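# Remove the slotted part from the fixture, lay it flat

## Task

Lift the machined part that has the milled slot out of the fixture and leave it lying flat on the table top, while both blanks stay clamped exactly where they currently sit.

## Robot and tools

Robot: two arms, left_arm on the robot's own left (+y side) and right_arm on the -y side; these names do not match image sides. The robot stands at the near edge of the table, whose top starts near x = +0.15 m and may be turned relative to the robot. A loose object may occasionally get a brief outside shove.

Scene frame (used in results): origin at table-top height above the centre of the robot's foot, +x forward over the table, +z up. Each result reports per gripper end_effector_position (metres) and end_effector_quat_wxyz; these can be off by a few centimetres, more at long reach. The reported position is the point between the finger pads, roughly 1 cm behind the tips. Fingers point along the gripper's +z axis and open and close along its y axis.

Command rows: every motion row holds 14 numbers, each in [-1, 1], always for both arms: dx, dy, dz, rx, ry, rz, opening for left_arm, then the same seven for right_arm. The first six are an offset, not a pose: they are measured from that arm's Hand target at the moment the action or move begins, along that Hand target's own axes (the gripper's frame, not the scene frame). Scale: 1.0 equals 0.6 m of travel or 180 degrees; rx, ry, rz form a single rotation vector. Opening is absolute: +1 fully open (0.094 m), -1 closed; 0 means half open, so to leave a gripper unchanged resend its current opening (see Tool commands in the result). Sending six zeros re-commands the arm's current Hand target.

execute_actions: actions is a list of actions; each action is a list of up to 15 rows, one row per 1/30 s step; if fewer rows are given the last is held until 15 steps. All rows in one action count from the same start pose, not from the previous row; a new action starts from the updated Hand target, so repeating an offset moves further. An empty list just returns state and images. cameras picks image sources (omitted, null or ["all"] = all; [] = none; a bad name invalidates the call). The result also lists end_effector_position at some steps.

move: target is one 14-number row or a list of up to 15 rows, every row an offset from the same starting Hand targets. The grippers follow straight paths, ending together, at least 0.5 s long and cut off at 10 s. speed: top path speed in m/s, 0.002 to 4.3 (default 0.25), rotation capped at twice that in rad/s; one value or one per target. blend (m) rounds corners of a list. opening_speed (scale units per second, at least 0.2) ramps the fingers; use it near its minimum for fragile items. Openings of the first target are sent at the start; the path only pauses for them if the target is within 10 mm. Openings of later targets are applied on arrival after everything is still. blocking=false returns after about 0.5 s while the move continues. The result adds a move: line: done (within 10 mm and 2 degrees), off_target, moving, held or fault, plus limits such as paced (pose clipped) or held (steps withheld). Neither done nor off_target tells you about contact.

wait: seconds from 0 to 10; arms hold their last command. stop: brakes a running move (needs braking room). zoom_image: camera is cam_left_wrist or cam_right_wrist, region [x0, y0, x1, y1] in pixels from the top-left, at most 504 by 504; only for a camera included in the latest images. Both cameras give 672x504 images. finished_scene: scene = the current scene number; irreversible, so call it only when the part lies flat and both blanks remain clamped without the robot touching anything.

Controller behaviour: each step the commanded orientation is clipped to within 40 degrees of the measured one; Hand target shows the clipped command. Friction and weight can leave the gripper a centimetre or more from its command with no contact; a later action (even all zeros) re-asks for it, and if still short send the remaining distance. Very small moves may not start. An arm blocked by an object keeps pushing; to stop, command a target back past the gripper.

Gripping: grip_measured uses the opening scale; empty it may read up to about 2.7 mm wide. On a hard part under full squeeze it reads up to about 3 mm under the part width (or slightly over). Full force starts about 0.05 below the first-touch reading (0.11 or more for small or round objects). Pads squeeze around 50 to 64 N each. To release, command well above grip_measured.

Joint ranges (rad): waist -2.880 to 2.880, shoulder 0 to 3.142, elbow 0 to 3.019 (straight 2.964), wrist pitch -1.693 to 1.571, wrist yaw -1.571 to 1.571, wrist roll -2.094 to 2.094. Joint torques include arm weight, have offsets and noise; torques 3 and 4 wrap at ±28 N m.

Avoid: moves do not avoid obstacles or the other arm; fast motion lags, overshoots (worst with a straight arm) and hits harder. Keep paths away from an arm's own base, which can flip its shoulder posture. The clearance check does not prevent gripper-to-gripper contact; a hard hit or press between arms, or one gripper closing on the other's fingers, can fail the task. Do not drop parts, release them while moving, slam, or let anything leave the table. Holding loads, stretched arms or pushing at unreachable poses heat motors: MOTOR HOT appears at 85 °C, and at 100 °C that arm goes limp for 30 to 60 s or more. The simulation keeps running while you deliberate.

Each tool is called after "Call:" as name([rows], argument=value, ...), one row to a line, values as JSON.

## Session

Call:
execute_actions(actions=[])

Scene clock: 0.00 s.
left_arm: end_effector_position=(+0.2092, -0.2281, +0.2097) grip_measured=+1.000 end_effector_quat_wxyz=(+0.222, +0.834, +0.477, -0.168) | right_arm: end_effector_position=(+0.3215, -0.4104, +0.2035) grip_measured=+1.000 end_effector_quat_wxyz=(+0.002, +0.153, +0.988, -0.038)
Joint positions: left_arm=[0.169 1.81 1.19 -0.406 0.017 0.923 0.094] | right_arm=[1.6 1.057 0.627 -0.883 0.083 0.18 0.094]
Joint velocities: within noise
Joint torques (N m): no reading
Heat: left arm: hottest shoulder 28 °C; right arm: hottest shoulder 33 °C.
Hand target: left_arm +0.2133, -0.2343, +0.2125; +0.228, +0.832, +0.477, -0.168 | right_arm +0.3280, -0.4113, +0.2065; +0.007, +0.153, +0.988, -0.038
Tool commands: left_gripper/opening=+1.0 right_gripper/opening=+1.0

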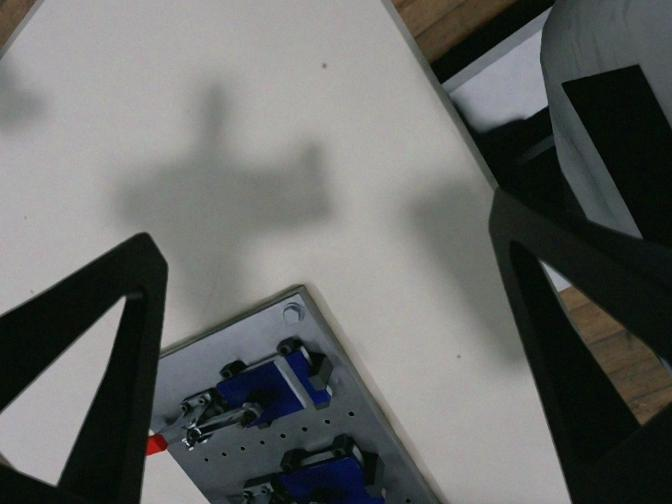

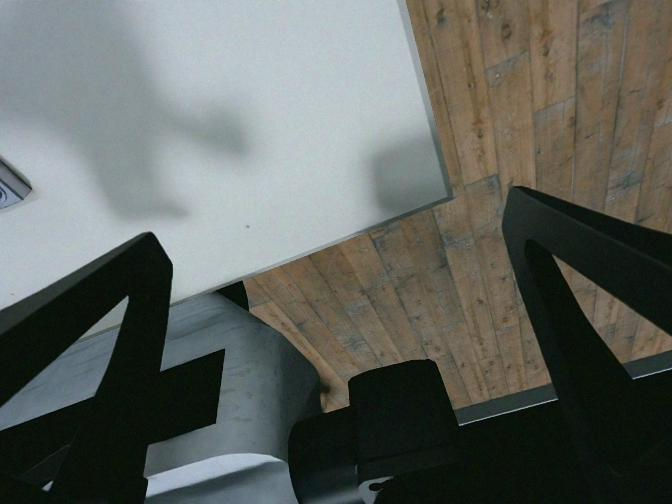

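Call:
move([
  [0.2805,-0.1163,-0.4098,-0.1306,0.1773,-0.6468,1, -0.2202,0.2562,-0.08,-0.0066,0.0434,-0.0413,1],
  [0.7998,-0.0937,-0.5723,0.0619,0.0114,0.8336,1, -0.1815,0.5695,0.1075,-0.0132,0.0868,-0.0827,1],
], speed=0.45, blend=0.05)

Call:
zoom_image(camera="cam_left_wrist", region=[200, 0, 560, 280])

Scene clock: 18.27 s.
left_arm: end_effector_position=(+0.4009, +0.3175, +0.2467) grip_measured=+1.000 end_effector_quat_wxyz=(+0.163, +0.687, -0.693, +0.146) | right_arm: end_effector_position=(+0.5308, -0.1337, +0.1300) grip_measured=+1.000 end_effector_quat_wxyz=(+0.124, -0.026, -0.992, -0.005)
Joint positions: left_arm=[1.492 1.229 0.888 -1.04 0.416 -1.47 0.094] | right_arm=[2.136 1.926 1.526 -1.177 0.023 0.464 0.094]
Joint velocities: within noise
Joint torques (N m): left_arm=[-1.14 -10.23 10.28 1.1 0.26 -0.11] | right_arm=[1.96 -18.73 8.42 -0.9 0.02 0.11]
Heat: left arm: hottest elbow 30 °C; right arm: hottest shoulder 34 °C.
Hand target: left_arm +0.4200, +0.3201, +0.2500; +0.154, +0.691, -0.690, +0.154 | right_arm +0.5352, -0.1242, +0.1202; -0.129, +0.027, +0.991, +0.003
Off the commanded pose: left_arm 0.019 m, 2 deg | right_arm 0.014 m, 1 deg.
move: off_target (left_arm, right_arm)

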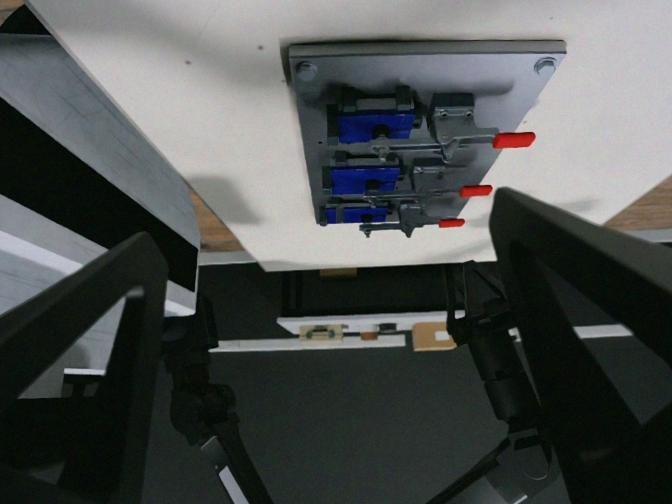

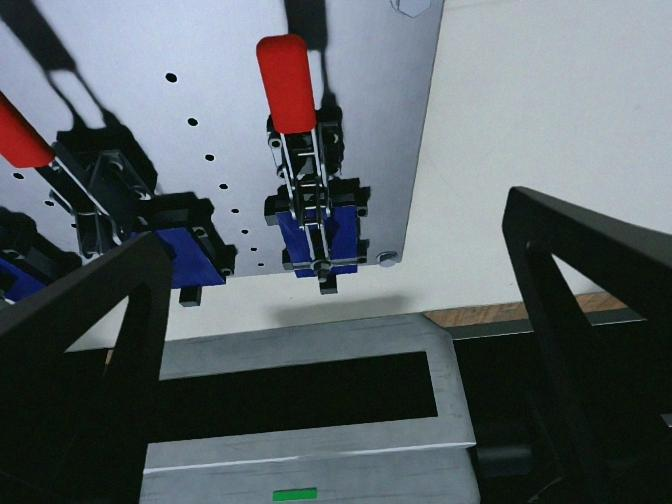

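Scaled by 1.400.

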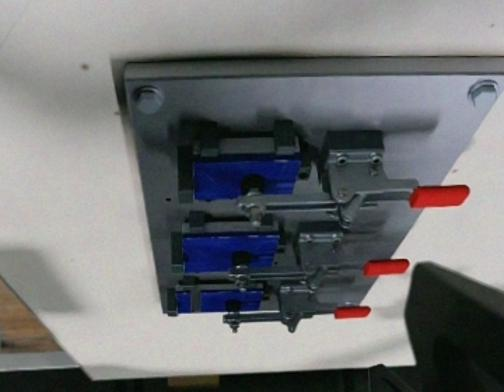

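Call:
move(target=[0,0,0,0,0,0,1, -0.0463,0.0097,0.113,-0.002,0,0.0081,0.3], speed=0.15, cameras=["cam_right_wrist"])

Scene clock: 35.60 s.
left_arm: end_effector_position=(+0.4009, +0.3174, +0.2467) grip_measured=+1.000 end_effector_quat_wxyz=(+0.163, +0.687, -0.692, +0.146) | right_arm: end_effector_position=(+0.5357, -0.1201, +0.0584) grip_measured=+0.302 end_effector_quat_wxyz=(+0.131, -0.030, -0.991, -0.004)
Joint positions: left_arm=[1.492 1.229 0.888 -1.04 0.417 -1.471 0.094] | right_arm=[2.136 2.072 1.566 -1.084 0.018 0.473 0.061]
Joint velocities: within noise
Joint torques (N m): left_arm=[-1.03 -10.23 10.29 1.13 0.26 -0.12] | right_arm=[0.97 -20.31 7.62 -0.34 0.01 0.1]
Heat: left arm: hottest elbow 31 °C; right arm: hottest shoulder 35 °C.
Hand target: left_arm +0.4200, +0.3200, +0.2500; +0.154, +0.691, -0.690, +0.154 | right_arm +0.5450, -0.1190, +0.0476; -0.129, +0.040, +0.991, +0.005
Off the commanded pose: left_arm 0.020 m, 2 deg | right_arm 0.014 m, 1 deg.
move: off_target (left_arm, right_arm)
Images, in order (width x height): cam_right_wrist 672x504.

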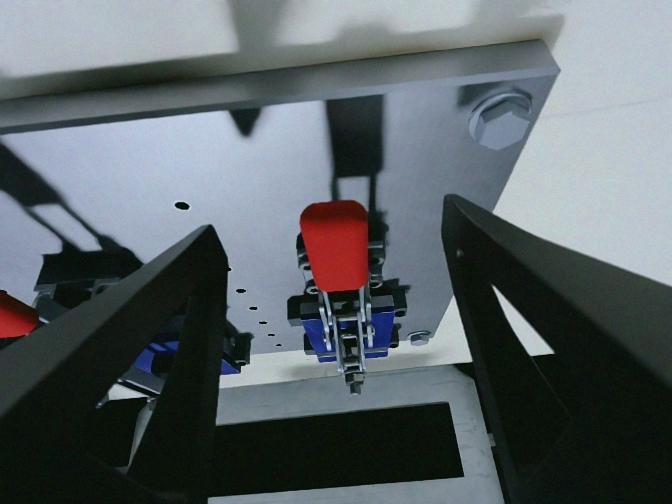

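Call:
move(target=[0,0,0,0,0,0,1, 0,-0.004,0,0,0,0,-0.85], opening_speed=1.2, cameras=["cam_right_wrist"])

Scene clock: 37.53 s.
left_arm: end_effector_position=(+0.4009, +0.3174, +0.2467) grip_measured=+1.000 end_effector_quat_wxyz=(+0.163, +0.687, -0.692, +0.146) | right_arm: end_effector_position=(+0.5366, -0.1210, +0.0581) grip_measured=-0.681 end_effector_quat_wxyz=(+0.130, -0.031, -0.991, -0.003)
Joint positions: left_arm=[1.492 1.229 0.888 -1.04 0.417 -1.471 0.094] | right_arm=[2.134 2.072 1.566 -1.082 0.02 0.473 0.015]
Joint velocities: within noise
Joint torques (N m): left_arm=[-1.03 -10.23 10.29 1.1 0.26 -0.11] | right_arm=[0.73 -20.42 7.32 -0.36 -0.06 0.07]
Heat: left arm: hottest elbow 31 °C; right arm: hottest shoulder 35 °C.
Hand target: left_arm +0.4200, +0.3200, +0.2500; +0.154, +0.691, -0.690, +0.154 | right_arm +0.5449, -0.1214, +0.0476; -0.129, +0.040, +0.991, +0.005
Off the commanded pose: left_arm 0.020 m, 2 deg | right_arm 0.013 m, 1 deg.
move: off_target (left_arm, right_arm)
Images, in order (width x height): cam_right_wrist 672x504.

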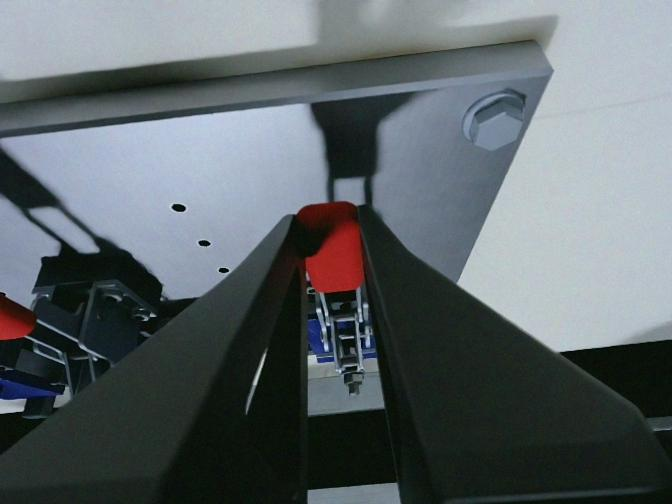

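Call:
move(target=[0,0,0,0,0,0,1, 0.0408,-0.001,-0.1022,0,0,0,-0.85], speed=0.08, cameras=["cam_right_wrist"])

Scene clock: 40.30 s.
left_arm: end_effector_position=(+0.4009, +0.3174, +0.2467) grip_measured=+1.000 end_effector_quat_wxyz=(+0.163, +0.688, -0.692, +0.146) | right_arm: end_effector_position=(+0.5361, -0.1216, +0.0610) grip_measured=-0.681 end_effector_quat_wxyz=(+0.132, -0.036, -0.991, -0.002)
Joint positions: left_arm=[1.492 1.229 0.888 -1.04 0.417 -1.472 0.094] | right_arm=[2.134 2.068 1.566 -1.09 0.02 0.484 0.015]
Joint velocities: within noise
Joint torques (N m): left_arm=[-1.03 -10.17 10.29 1.13 0.25 -0.11] | right_arm=[2.26 -29.63 5.5 -3.59 -0.08 0.14]
Heat: left arm: hottest elbow 32 °C; right arm: hottest shoulder 35 °C.
Hand target: left_arm +0.4200, +0.3200, +0.2500; +0.154, +0.691, -0.690, +0.154 | right_arm +0.5368, -0.1213, +0.1130; -0.129, +0.040, +0.991, +0.005
Off the commanded pose: left_arm 0.020 m, 2 deg | right_arm 0.052 m, 1 deg.
move: off_target (left_arm, right_arm)
Images, in order (width x height): cam_right_wrist 672x504.

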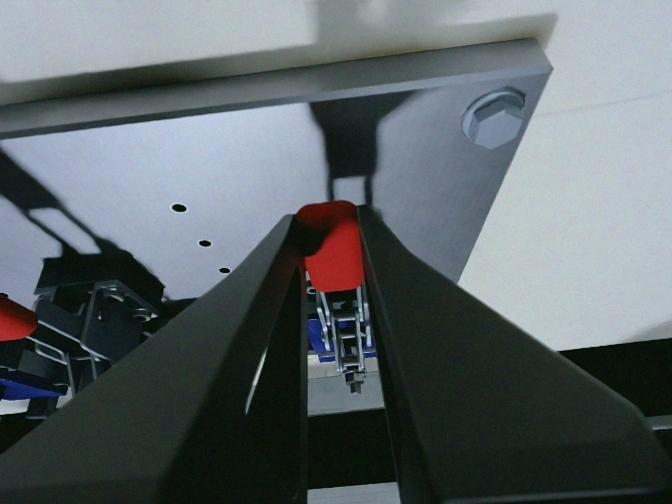

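Call:
move([
  [0,0,0,0,0,0,1, 0.003,0,-0.0113,0,0,0,-0.85],
  [0,0,0,0,0,0,1, 0.068,-0.0005,0.0112,0,0,0,-0.85],
], speed=[0.03, 0.05])

Call:
zoom_image(camera="cam_left_wrist", region=[300, 150, 540, 300])

Scene clock: 43.33 s.
left_arm: end_effector_position=(+0.4009, +0.3174, +0.2467) grip_measured=+1.000 end_effector_quat_wxyz=(+0.163, +0.688, -0.692, +0.146) | right_arm: end_effector_position=(+0.4979, -0.1187, +0.1022) grip_measured=-0.686 end_effector_quat_wxyz=(+0.130, -0.036, -0.991, -0.003)
Joint positions: left_arm=[1.492 1.229 0.888 -1.04 0.417 -1.472 0.094] | right_arm=[2.175 1.933 1.433 -1.088 0.018 0.523 0.015]
Joint velocities: within noise
Joint torques (N m): left_arm=[-1.03 -10.29 10.29 1.11 0.25 -0.11] | right_arm=[1.79 -23.47 5.18 -1.47 -0.01 0.11]
Heat: left arm: hottest elbow 32 °C; right arm: hottest shoulder 36 °C.
Hand target: left_arm +0.4200, +0.3200, +0.2500; +0.154, +0.691, -0.690, +0.154 | right_arm +0.4958, -0.1181, +0.1170; -0.129, +0.040, +0.991, +0.005
Off the commanded pose: left_arm 0.020 m, 2 deg | right_arm 0.015 m, 1 deg.
move: off_target (left_arm, right_arm)

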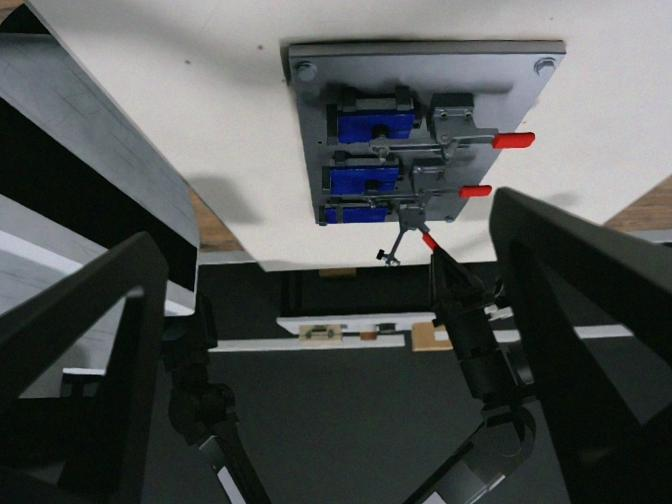

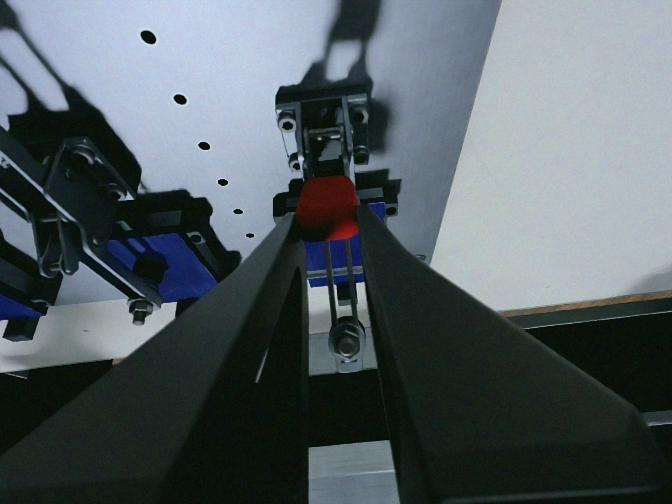

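Scaled by 2.100.

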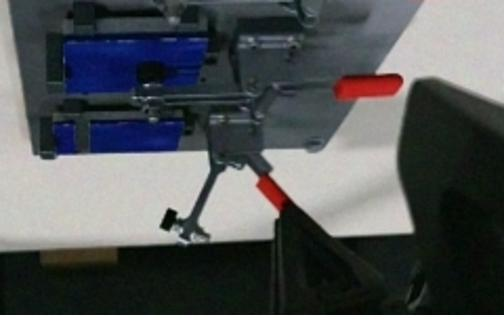

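Call:
move(target=[0,0,0,0,0,0,1, 0.0722,-0.0007,0.0018,0,0,0,-0.85], speed=0.06)

Call:
zoom_image(camera="cam_left_wrist", region=[300, 150, 540, 300])

Scene clock: 46.00 s.
left_arm: end_effector_position=(+0.4009, +0.3174, +0.2467) grip_measured=+1.000 end_effector_quat_wxyz=(+0.163, +0.688, -0.692, +0.146) | right_arm: end_effector_position=(+0.4699, -0.1174, +0.1062) grip_measured=-0.687 end_effector_quat_wxyz=(+0.119, -0.042, -0.992, -0.007)
Joint positions: left_arm=[1.492 1.229 0.888 -1.04 0.417 -1.472 0.094] | right_arm=[2.201 1.868 1.323 -1.019 0.02 0.56 0.015]
Joint velocities: within noise
Joint torques (N m): left_arm=[-1.14 -10.23 10.26 1.1 0.25 -0.11] | right_arm=[2.84 -23.88 3.63 -2.37 -0.11 0.17]
Heat: left arm: hottest elbow 32 °C; right arm: hottest shoulder 36 °C.
Hand target: left_arm +0.4200, +0.3200, +0.2500; +0.154, +0.691, -0.690, +0.154 | right_arm +0.4536, -0.1151, +0.1270; -0.129, +0.040, +0.991, +0.005
Off the commanded pose: left_arm 0.020 m, 2 deg | right_arm 0.027 m, 1 deg.
move: off_target (left_arm, right_arm)

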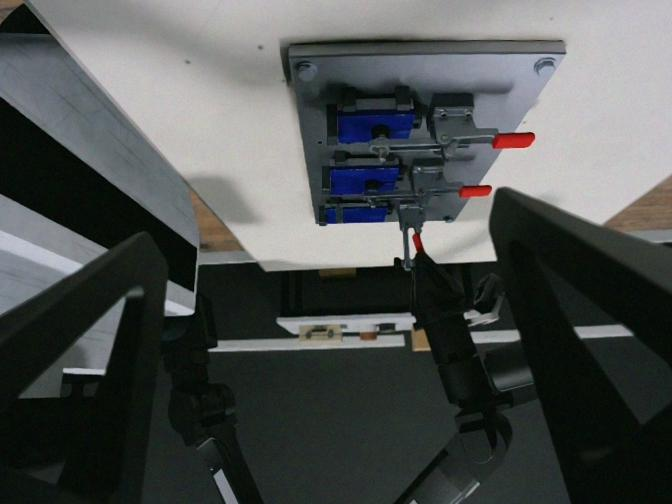

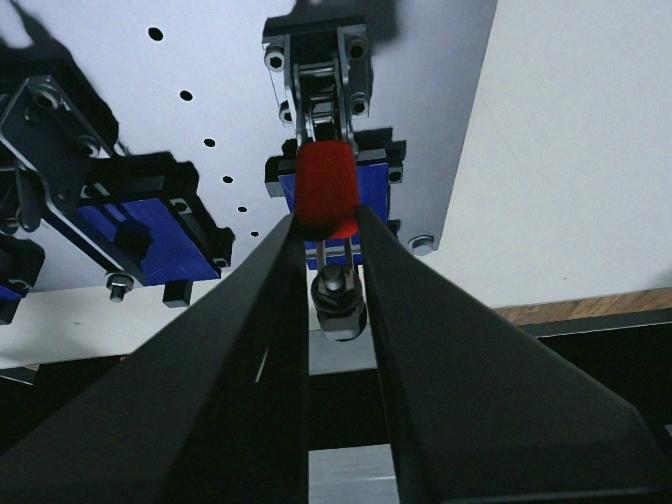

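Scaled by 2.100.

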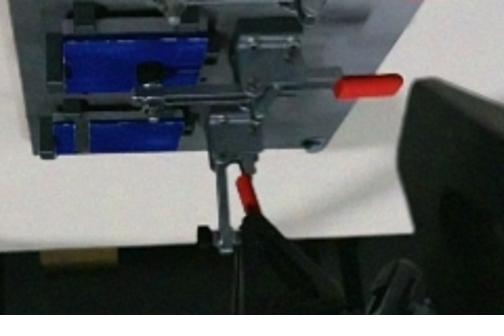

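Call:
move([
  [0,0,0,0,0,0,1, -0.03,-0.0007,0.0213,0,0,0,-0.85],
  [0,0,0,0,0,0,1, -0.03,-0.0007,0.0213,0,0,0,0.62],
  [0,0,0,0,0,0,1, -0.0078,0.0015,-0.166,0,0,0,0.62],
  [0,0,0,0,0,0,1, 0.1233,-0.0105,-0.119,0,-0.3044,-0.0007,0.62],
  [0,0,0,0,0,0,1, 0.076,-0.0173,0.1495,0,-0.3044,-0.0007,0.62],
], speed=[0.1,0.1,0.25,0.3,0.2], blend=[0,0,0.02,0.03,0])

Call:
zoom_image(camera="cam_left_wrist", region=[280, 150, 520, 300])

Scene clock: 56.40 s.
left_arm: end_effector_position=(+0.4009, +0.3174, +0.2467) grip_measured=+1.000 end_effector_quat_wxyz=(+0.163, +0.688, -0.692, +0.146) | right_arm: end_effector_position=(+0.3809, -0.1162, +0.0600) grip_measured=+0.618 end_effector_quat_wxyz=(-0.343, -0.037, -0.939, +0.008)
Joint positions: left_arm=[1.492 1.229 0.888 -1.04 0.417 -1.472 0.094] | right_arm=[2.497 1.834 0.58 0.433 0.661 0.572 0.076]
Joint velocities: within noise
Joint torques (N m): left_arm=[-1.2 -10.17 10.28 1.09 0.25 -0.11] | right_arm=[-0.15 -11.4 3.1 1.37 0.32 -0.19]
Heat: left arm: hottest elbow 32 °C; right arm: hottest shoulder 36 °C.
Hand target: left_arm +0.4200, +0.3200, +0.2500; +0.154, +0.691, -0.690, +0.154 | right_arm +0.3861, -0.1202, +0.0519; +0.342, +0.037, +0.939, -0.014
Off the commanded pose: left_arm 0.020 m, 2 deg | right_arm 0.010 m, 1 deg.
move: off_target (left_arm)

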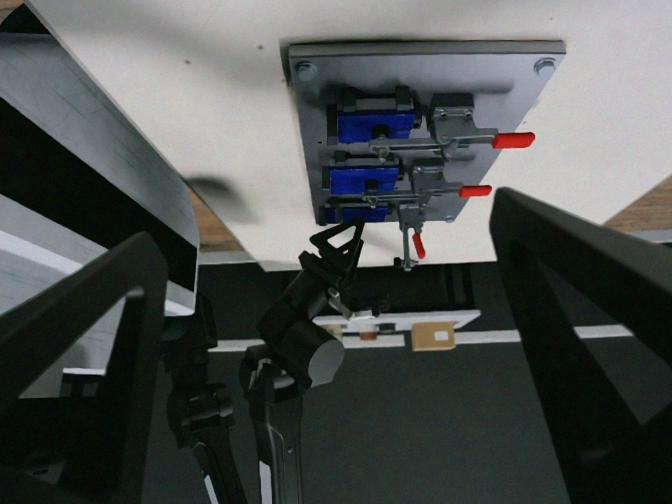

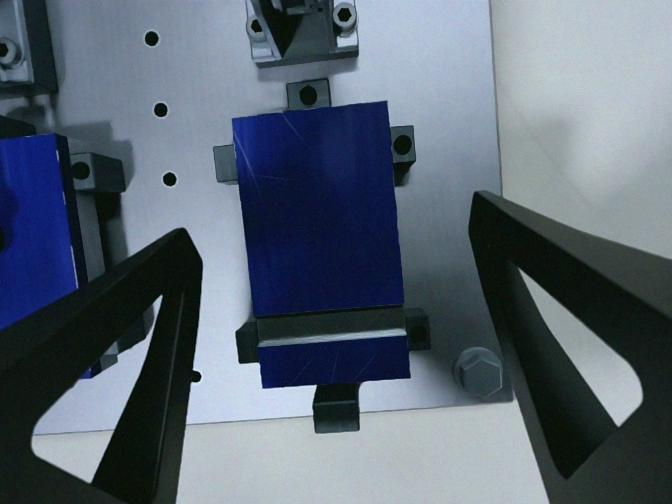

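Scaled by 2.100.

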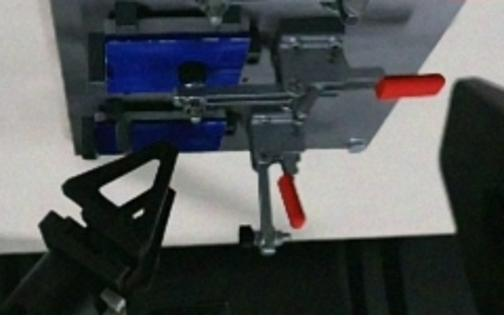

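Call:
move(target=[0,0,0,0,0,0,1, 0.0257,0.0035,0.0328,0.0054,0,0.0064,0.55], speed=0.07, cameras=["cam_right_wrist"])

Scene clock: 62.80 s.
left_arm: end_effector_position=(+0.4009, +0.3174, +0.2467) grip_measured=+1.000 end_effector_quat_wxyz=(+0.163, +0.688, -0.692, +0.146) | right_arm: end_effector_position=(+0.3823, -0.1131, +0.0364) grip_measured=+0.552 end_effector_quat_wxyz=(-0.342, -0.038, -0.939, +0.014)
Joint positions: left_arm=[1.492 1.229 0.888 -1.04 0.417 -1.472 0.094] | right_arm=[2.491 1.923 0.61 0.486 0.668 0.57 0.073]
Joint velocities: within noise
Joint torques (N m): left_arm=[-1.03 -10.23 10.28 1.11 0.25 -0.11] | right_arm=[-0.03 -11.69 2.77 1.24 0.47 0.05]
Heat: left arm: hottest elbow 33 °C; right arm: hottest shoulder 36 °C.
Hand target: left_arm +0.4200, +0.3200, +0.2500; +0.154, +0.691, -0.690, +0.154 | right_arm +0.3872, -0.1180, +0.0271; +0.342, +0.049, +0.938, -0.019
Off the commanded pose: left_arm 0.020 m, 2 deg | right_arm 0.012 m, 1 deg.
move: off_target (left_arm, right_arm)
Images, in order (width x height): cam_right_wrist 672x504.

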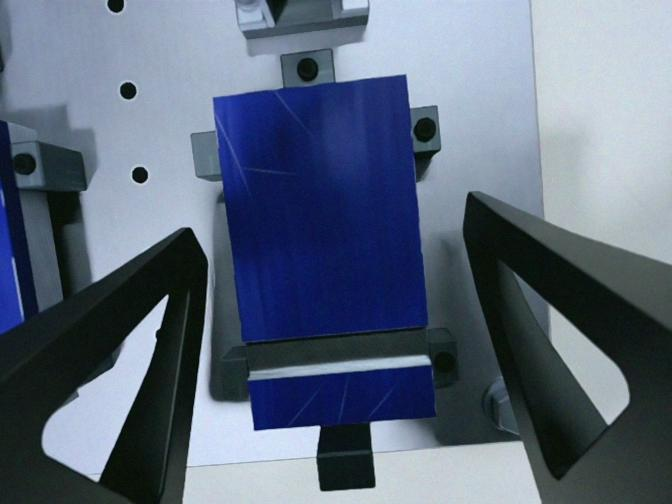

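Call:
move(target=[0,0,0,0,0,0,1, 0,0,0,0,0,0,-0.15], opening_speed=0.6, cameras=["cam_right_wrist"])

Scene clock: 65.27 s.
left_arm: end_effector_position=(+0.4009, +0.3174, +0.2467) grip_measured=+1.000 end_effector_quat_wxyz=(+0.163, +0.688, -0.692, +0.146) | right_arm: end_effector_position=(+0.3829, -0.1123, +0.0363) grip_measured=+0.039 end_effector_quat_wxyz=(-0.342, -0.039, -0.939, +0.012)
Joint positions: left_arm=[1.492 1.229 0.888 -1.04 0.417 -1.472 0.094] | right_arm=[2.491 1.924 0.611 0.486 0.666 0.571 0.049]
Joint velocities: within noise
Joint torques (N m): left_arm=[-1.08 -10.23 10.29 1.11 0.25 -0.11] | right_arm=[-0.03 -11.69 2.65 1.22 0.57 0.04]
Heat: left arm: hottest elbow 33 °C; right arm: hottest shoulder 36 °C.
Hand target: left_arm +0.4200, +0.3200, +0.2500; +0.154, +0.691, -0.690, +0.154 | right_arm +0.3871, -0.1182, +0.0269; +0.341, +0.049, +0.938, -0.019
Off the commanded pose: left_arm 0.020 m, 2 deg | right_arm 0.012 m, 1 deg.
move: off_target (left_arm, right_arm)
Images, in order (width x height): cam_right_wrist 672x504.

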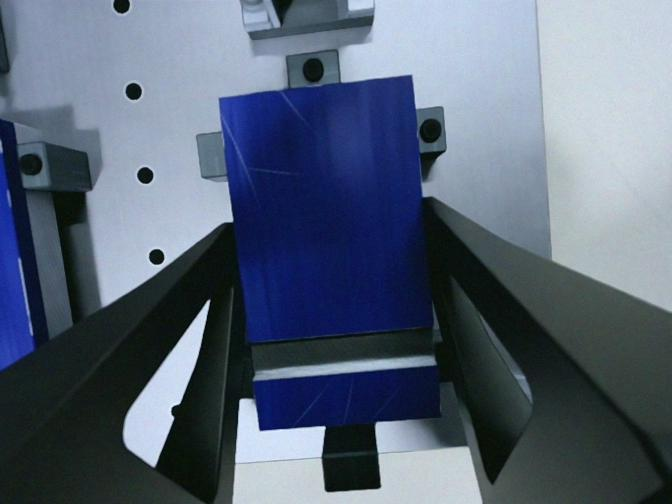

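Call:
move([
  [0,0,0,0,0,0,1, -0.0525,-0.0008,-0.0754,0,0,0,-0.15],
  [0,0,0,0,0,0,1, -0.0585,-0.3185,-0.0697,0,0,0,-0.15],
  [0,0,0,0,0,0,1, 0.0003,-0.3183,0.0005,0,0,0,-0.15],
], speed=[0.08, 0.2, 0.08], blend=[0.008, 0.02, 0])

Call:
zoom_image(camera="cam_left_wrist", region=[280, 200, 460, 330])

Scene clock: 71.17 s.
left_arm: end_effector_position=(+0.4009, +0.3174, +0.2467) grip_measured=+1.000 end_effector_quat_wxyz=(+0.163, +0.688, -0.692, +0.146) | right_arm: end_effector_position=(+0.3661, -0.3028, +0.0313) grip_measured=+0.039 end_effector_quat_wxyz=(-0.341, -0.050, -0.939, +0.013)
Joint positions: left_arm=[1.492 1.229 0.888 -1.04 0.417 -1.472 0.094] | right_arm=[1.976 1.916 0.3 0.966 0.287 0.206 0.049]
Joint velocities: within noise
Joint torques (N m): left_arm=[-1.14 -10.17 10.3 1.1 0.24 -0.11] | right_arm=[-1.67 -9.41 -0.25 1.77 0.17 -0.12]
Heat: left arm: hottest elbow 33 °C; right arm: hottest shoulder 36 °C.
Hand target: left_arm +0.4200, +0.3200, +0.2500; +0.154, +0.691, -0.690, +0.154 | right_arm +0.3670, -0.3081, +0.0270; +0.342, +0.049, +0.938, -0.019
Off the commanded pose: left_arm 0.020 m, 2 deg | right_arm 0.007 m, 1 deg.
move: off_target (left_arm)

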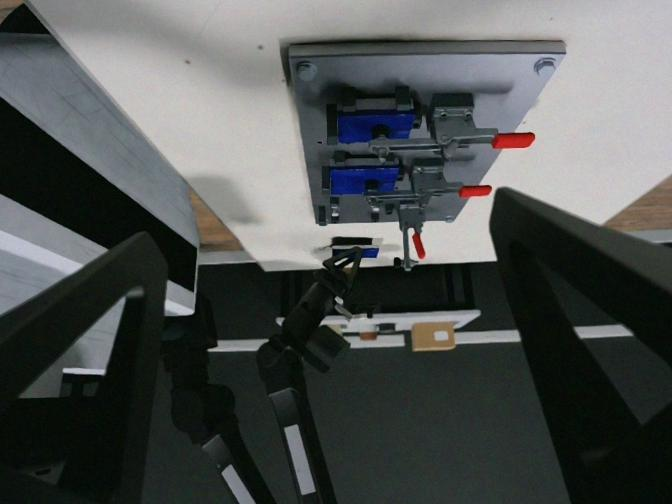

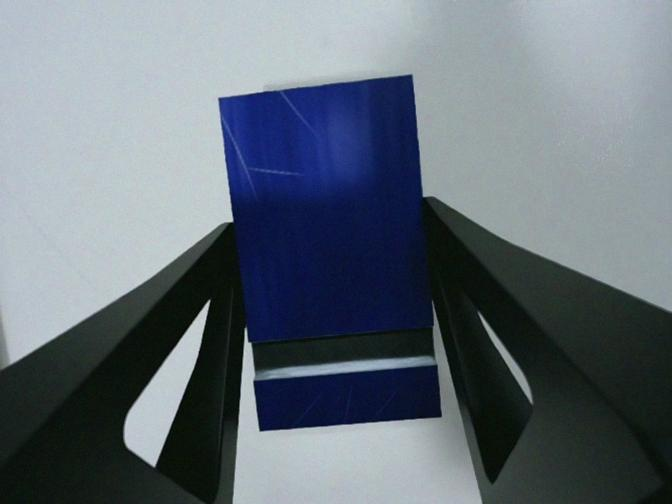

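Scaled by 2.800.

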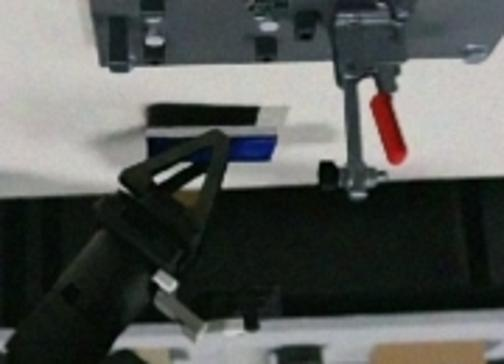

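Call:
move(target=[0,0,0,0,0,0,1, 0.03,0,0.0357,0,0,0,-0.15], speed=0.035)

Call:
zoom_image(camera="cam_left_wrist", region=[300, 210, 420, 300])

Scene clock: 74.13 s.
left_arm: end_effector_position=(+0.4009, +0.3174, +0.2467) grip_measured=+1.000 end_effector_quat_wxyz=(+0.163, +0.688, -0.692, +0.146) | right_arm: end_effector_position=(+0.3708, -0.3021, +0.0147) grip_measured=+0.039 end_effector_quat_wxyz=(-0.356, -0.047, -0.933, +0.012)
Joint positions: left_arm=[1.492 1.229 0.888 -1.04 0.417 -1.472 0.094] | right_arm=[1.97 2.031 0.328 1.088 0.283 0.19 0.049]
Joint velocities: within noise
Joint torques (N m): left_arm=[-1.14 -10.23 10.29 1.1 0.24 -0.11] | right_arm=[-1.73 -8.23 0.01 0.94 0 -0.05]
Heat: left arm: hottest elbow 33 °C; right arm: hottest shoulder 35 °C.
Hand target: left_arm +0.4200, +0.3200, +0.2500; +0.154, +0.691, -0.690, +0.154 | right_arm +0.3670, -0.3082, -0.0009; +0.342, +0.049, +0.938, -0.019
Off the commanded pose: left_arm 0.020 m, 2 deg | right_arm 0.017 m, 2 deg.
move: off_target (left_arm, right_arm)

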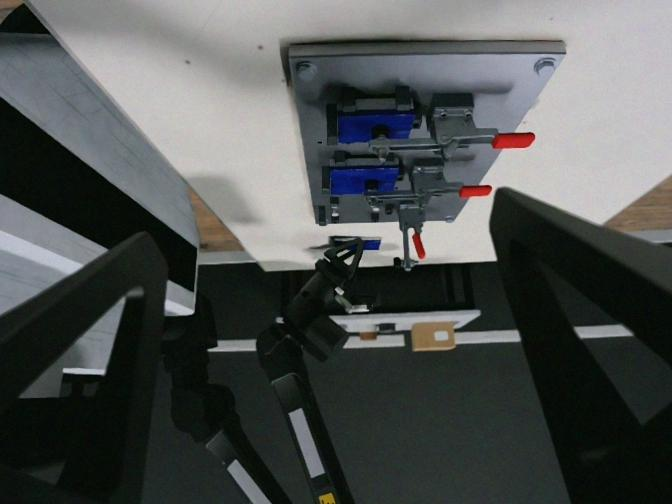

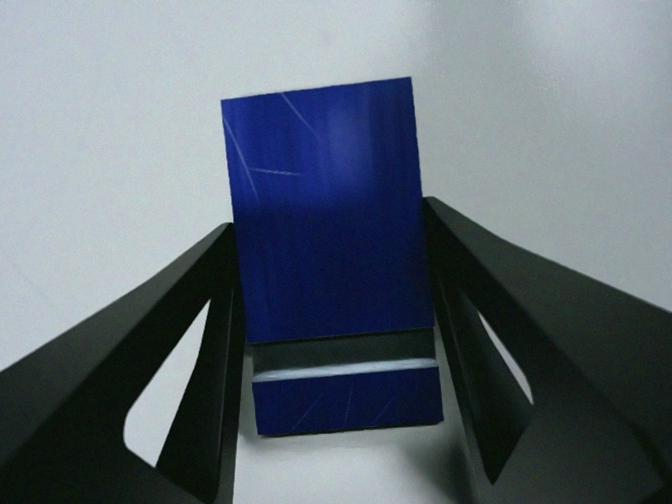

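Scaled by 4.200.

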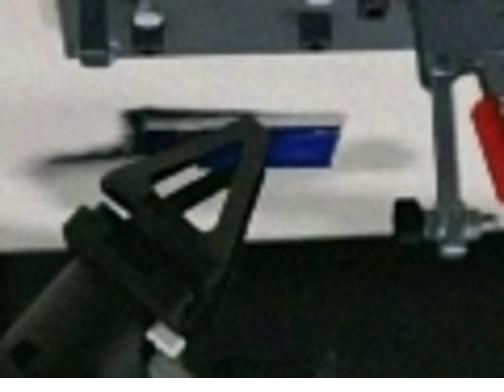

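Call:
move([
  [0,0,0,0,0,0,1, -0.0166,0,-0.0197,0,0,0,-0.15],
  [0,0,0,0,0,0,1, -0.0166,0,-0.0197,0,0,0,0.5],
  [0,0,0,0,0,0,1, -0.1021,0,-0.1217,0,0,0,0.5],
], speed=[0.05,0.05,0.1], opening_speed=0.8)

Call:
zoom_image(camera="cam_left_wrist", region=[280, 190, 440, 310])

Scene clock: 79.53 s.
left_arm: end_effector_position=(+0.4009, +0.3174, +0.2467) grip_measured=+1.000 end_effector_quat_wxyz=(+0.163, +0.688, -0.692, +0.146) | right_arm: end_effector_position=(+0.3670, -0.3129, +0.0916) grip_measured=+0.498 end_effector_quat_wxyz=(-0.340, -0.048, -0.939, +0.025)
Joint positions: left_arm=[1.492 1.229 0.888 -1.04 0.417 -1.472 0.094] | right_arm=[1.974 1.554 0.245 0.655 0.305 0.195 0.07]
Joint velocities: within noise
Joint torques (N m): left_arm=[-1.08 -10.11 10.29 1.11 0.25 -0.11] | right_arm=[0.38 -10.29 1.51 0.59 0.3 0.09]
Heat: left arm: hottest elbow 33 °C; right arm: hottest shoulder 35 °C.
Hand target: left_arm +0.4200, +0.3200, +0.2500; +0.154, +0.691, -0.690, +0.154 | right_arm +0.3671, -0.3079, +0.0944; +0.342, +0.049, +0.938, -0.019
Off the commanded pose: left_arm 0.020 m, 2 deg | right_arm 0.006 m, 1 deg.
move: off_target (left_arm)

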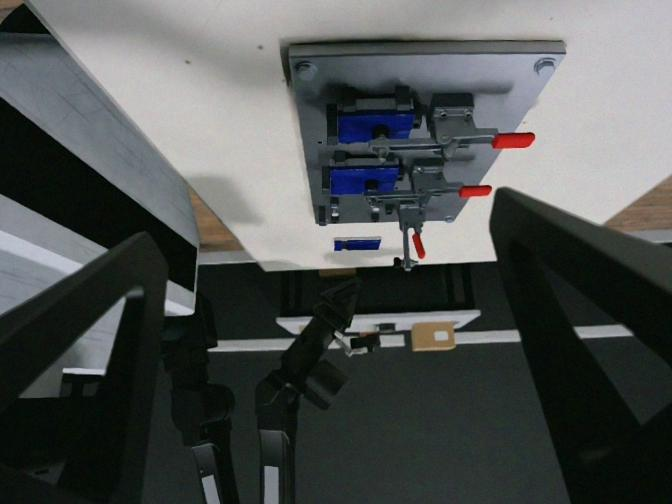

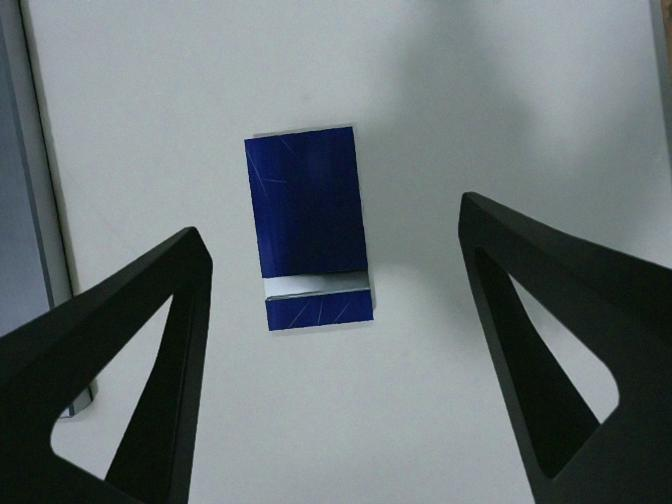

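Scaled by 3.150.

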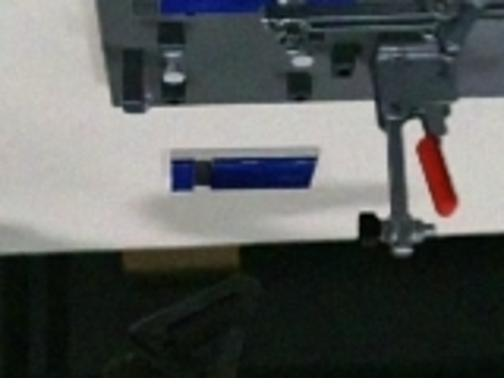

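The part is lying flat on the table and both blanks are still clamped.

Call:
finished_scene(scene=3)

The scene is finished: the task was done.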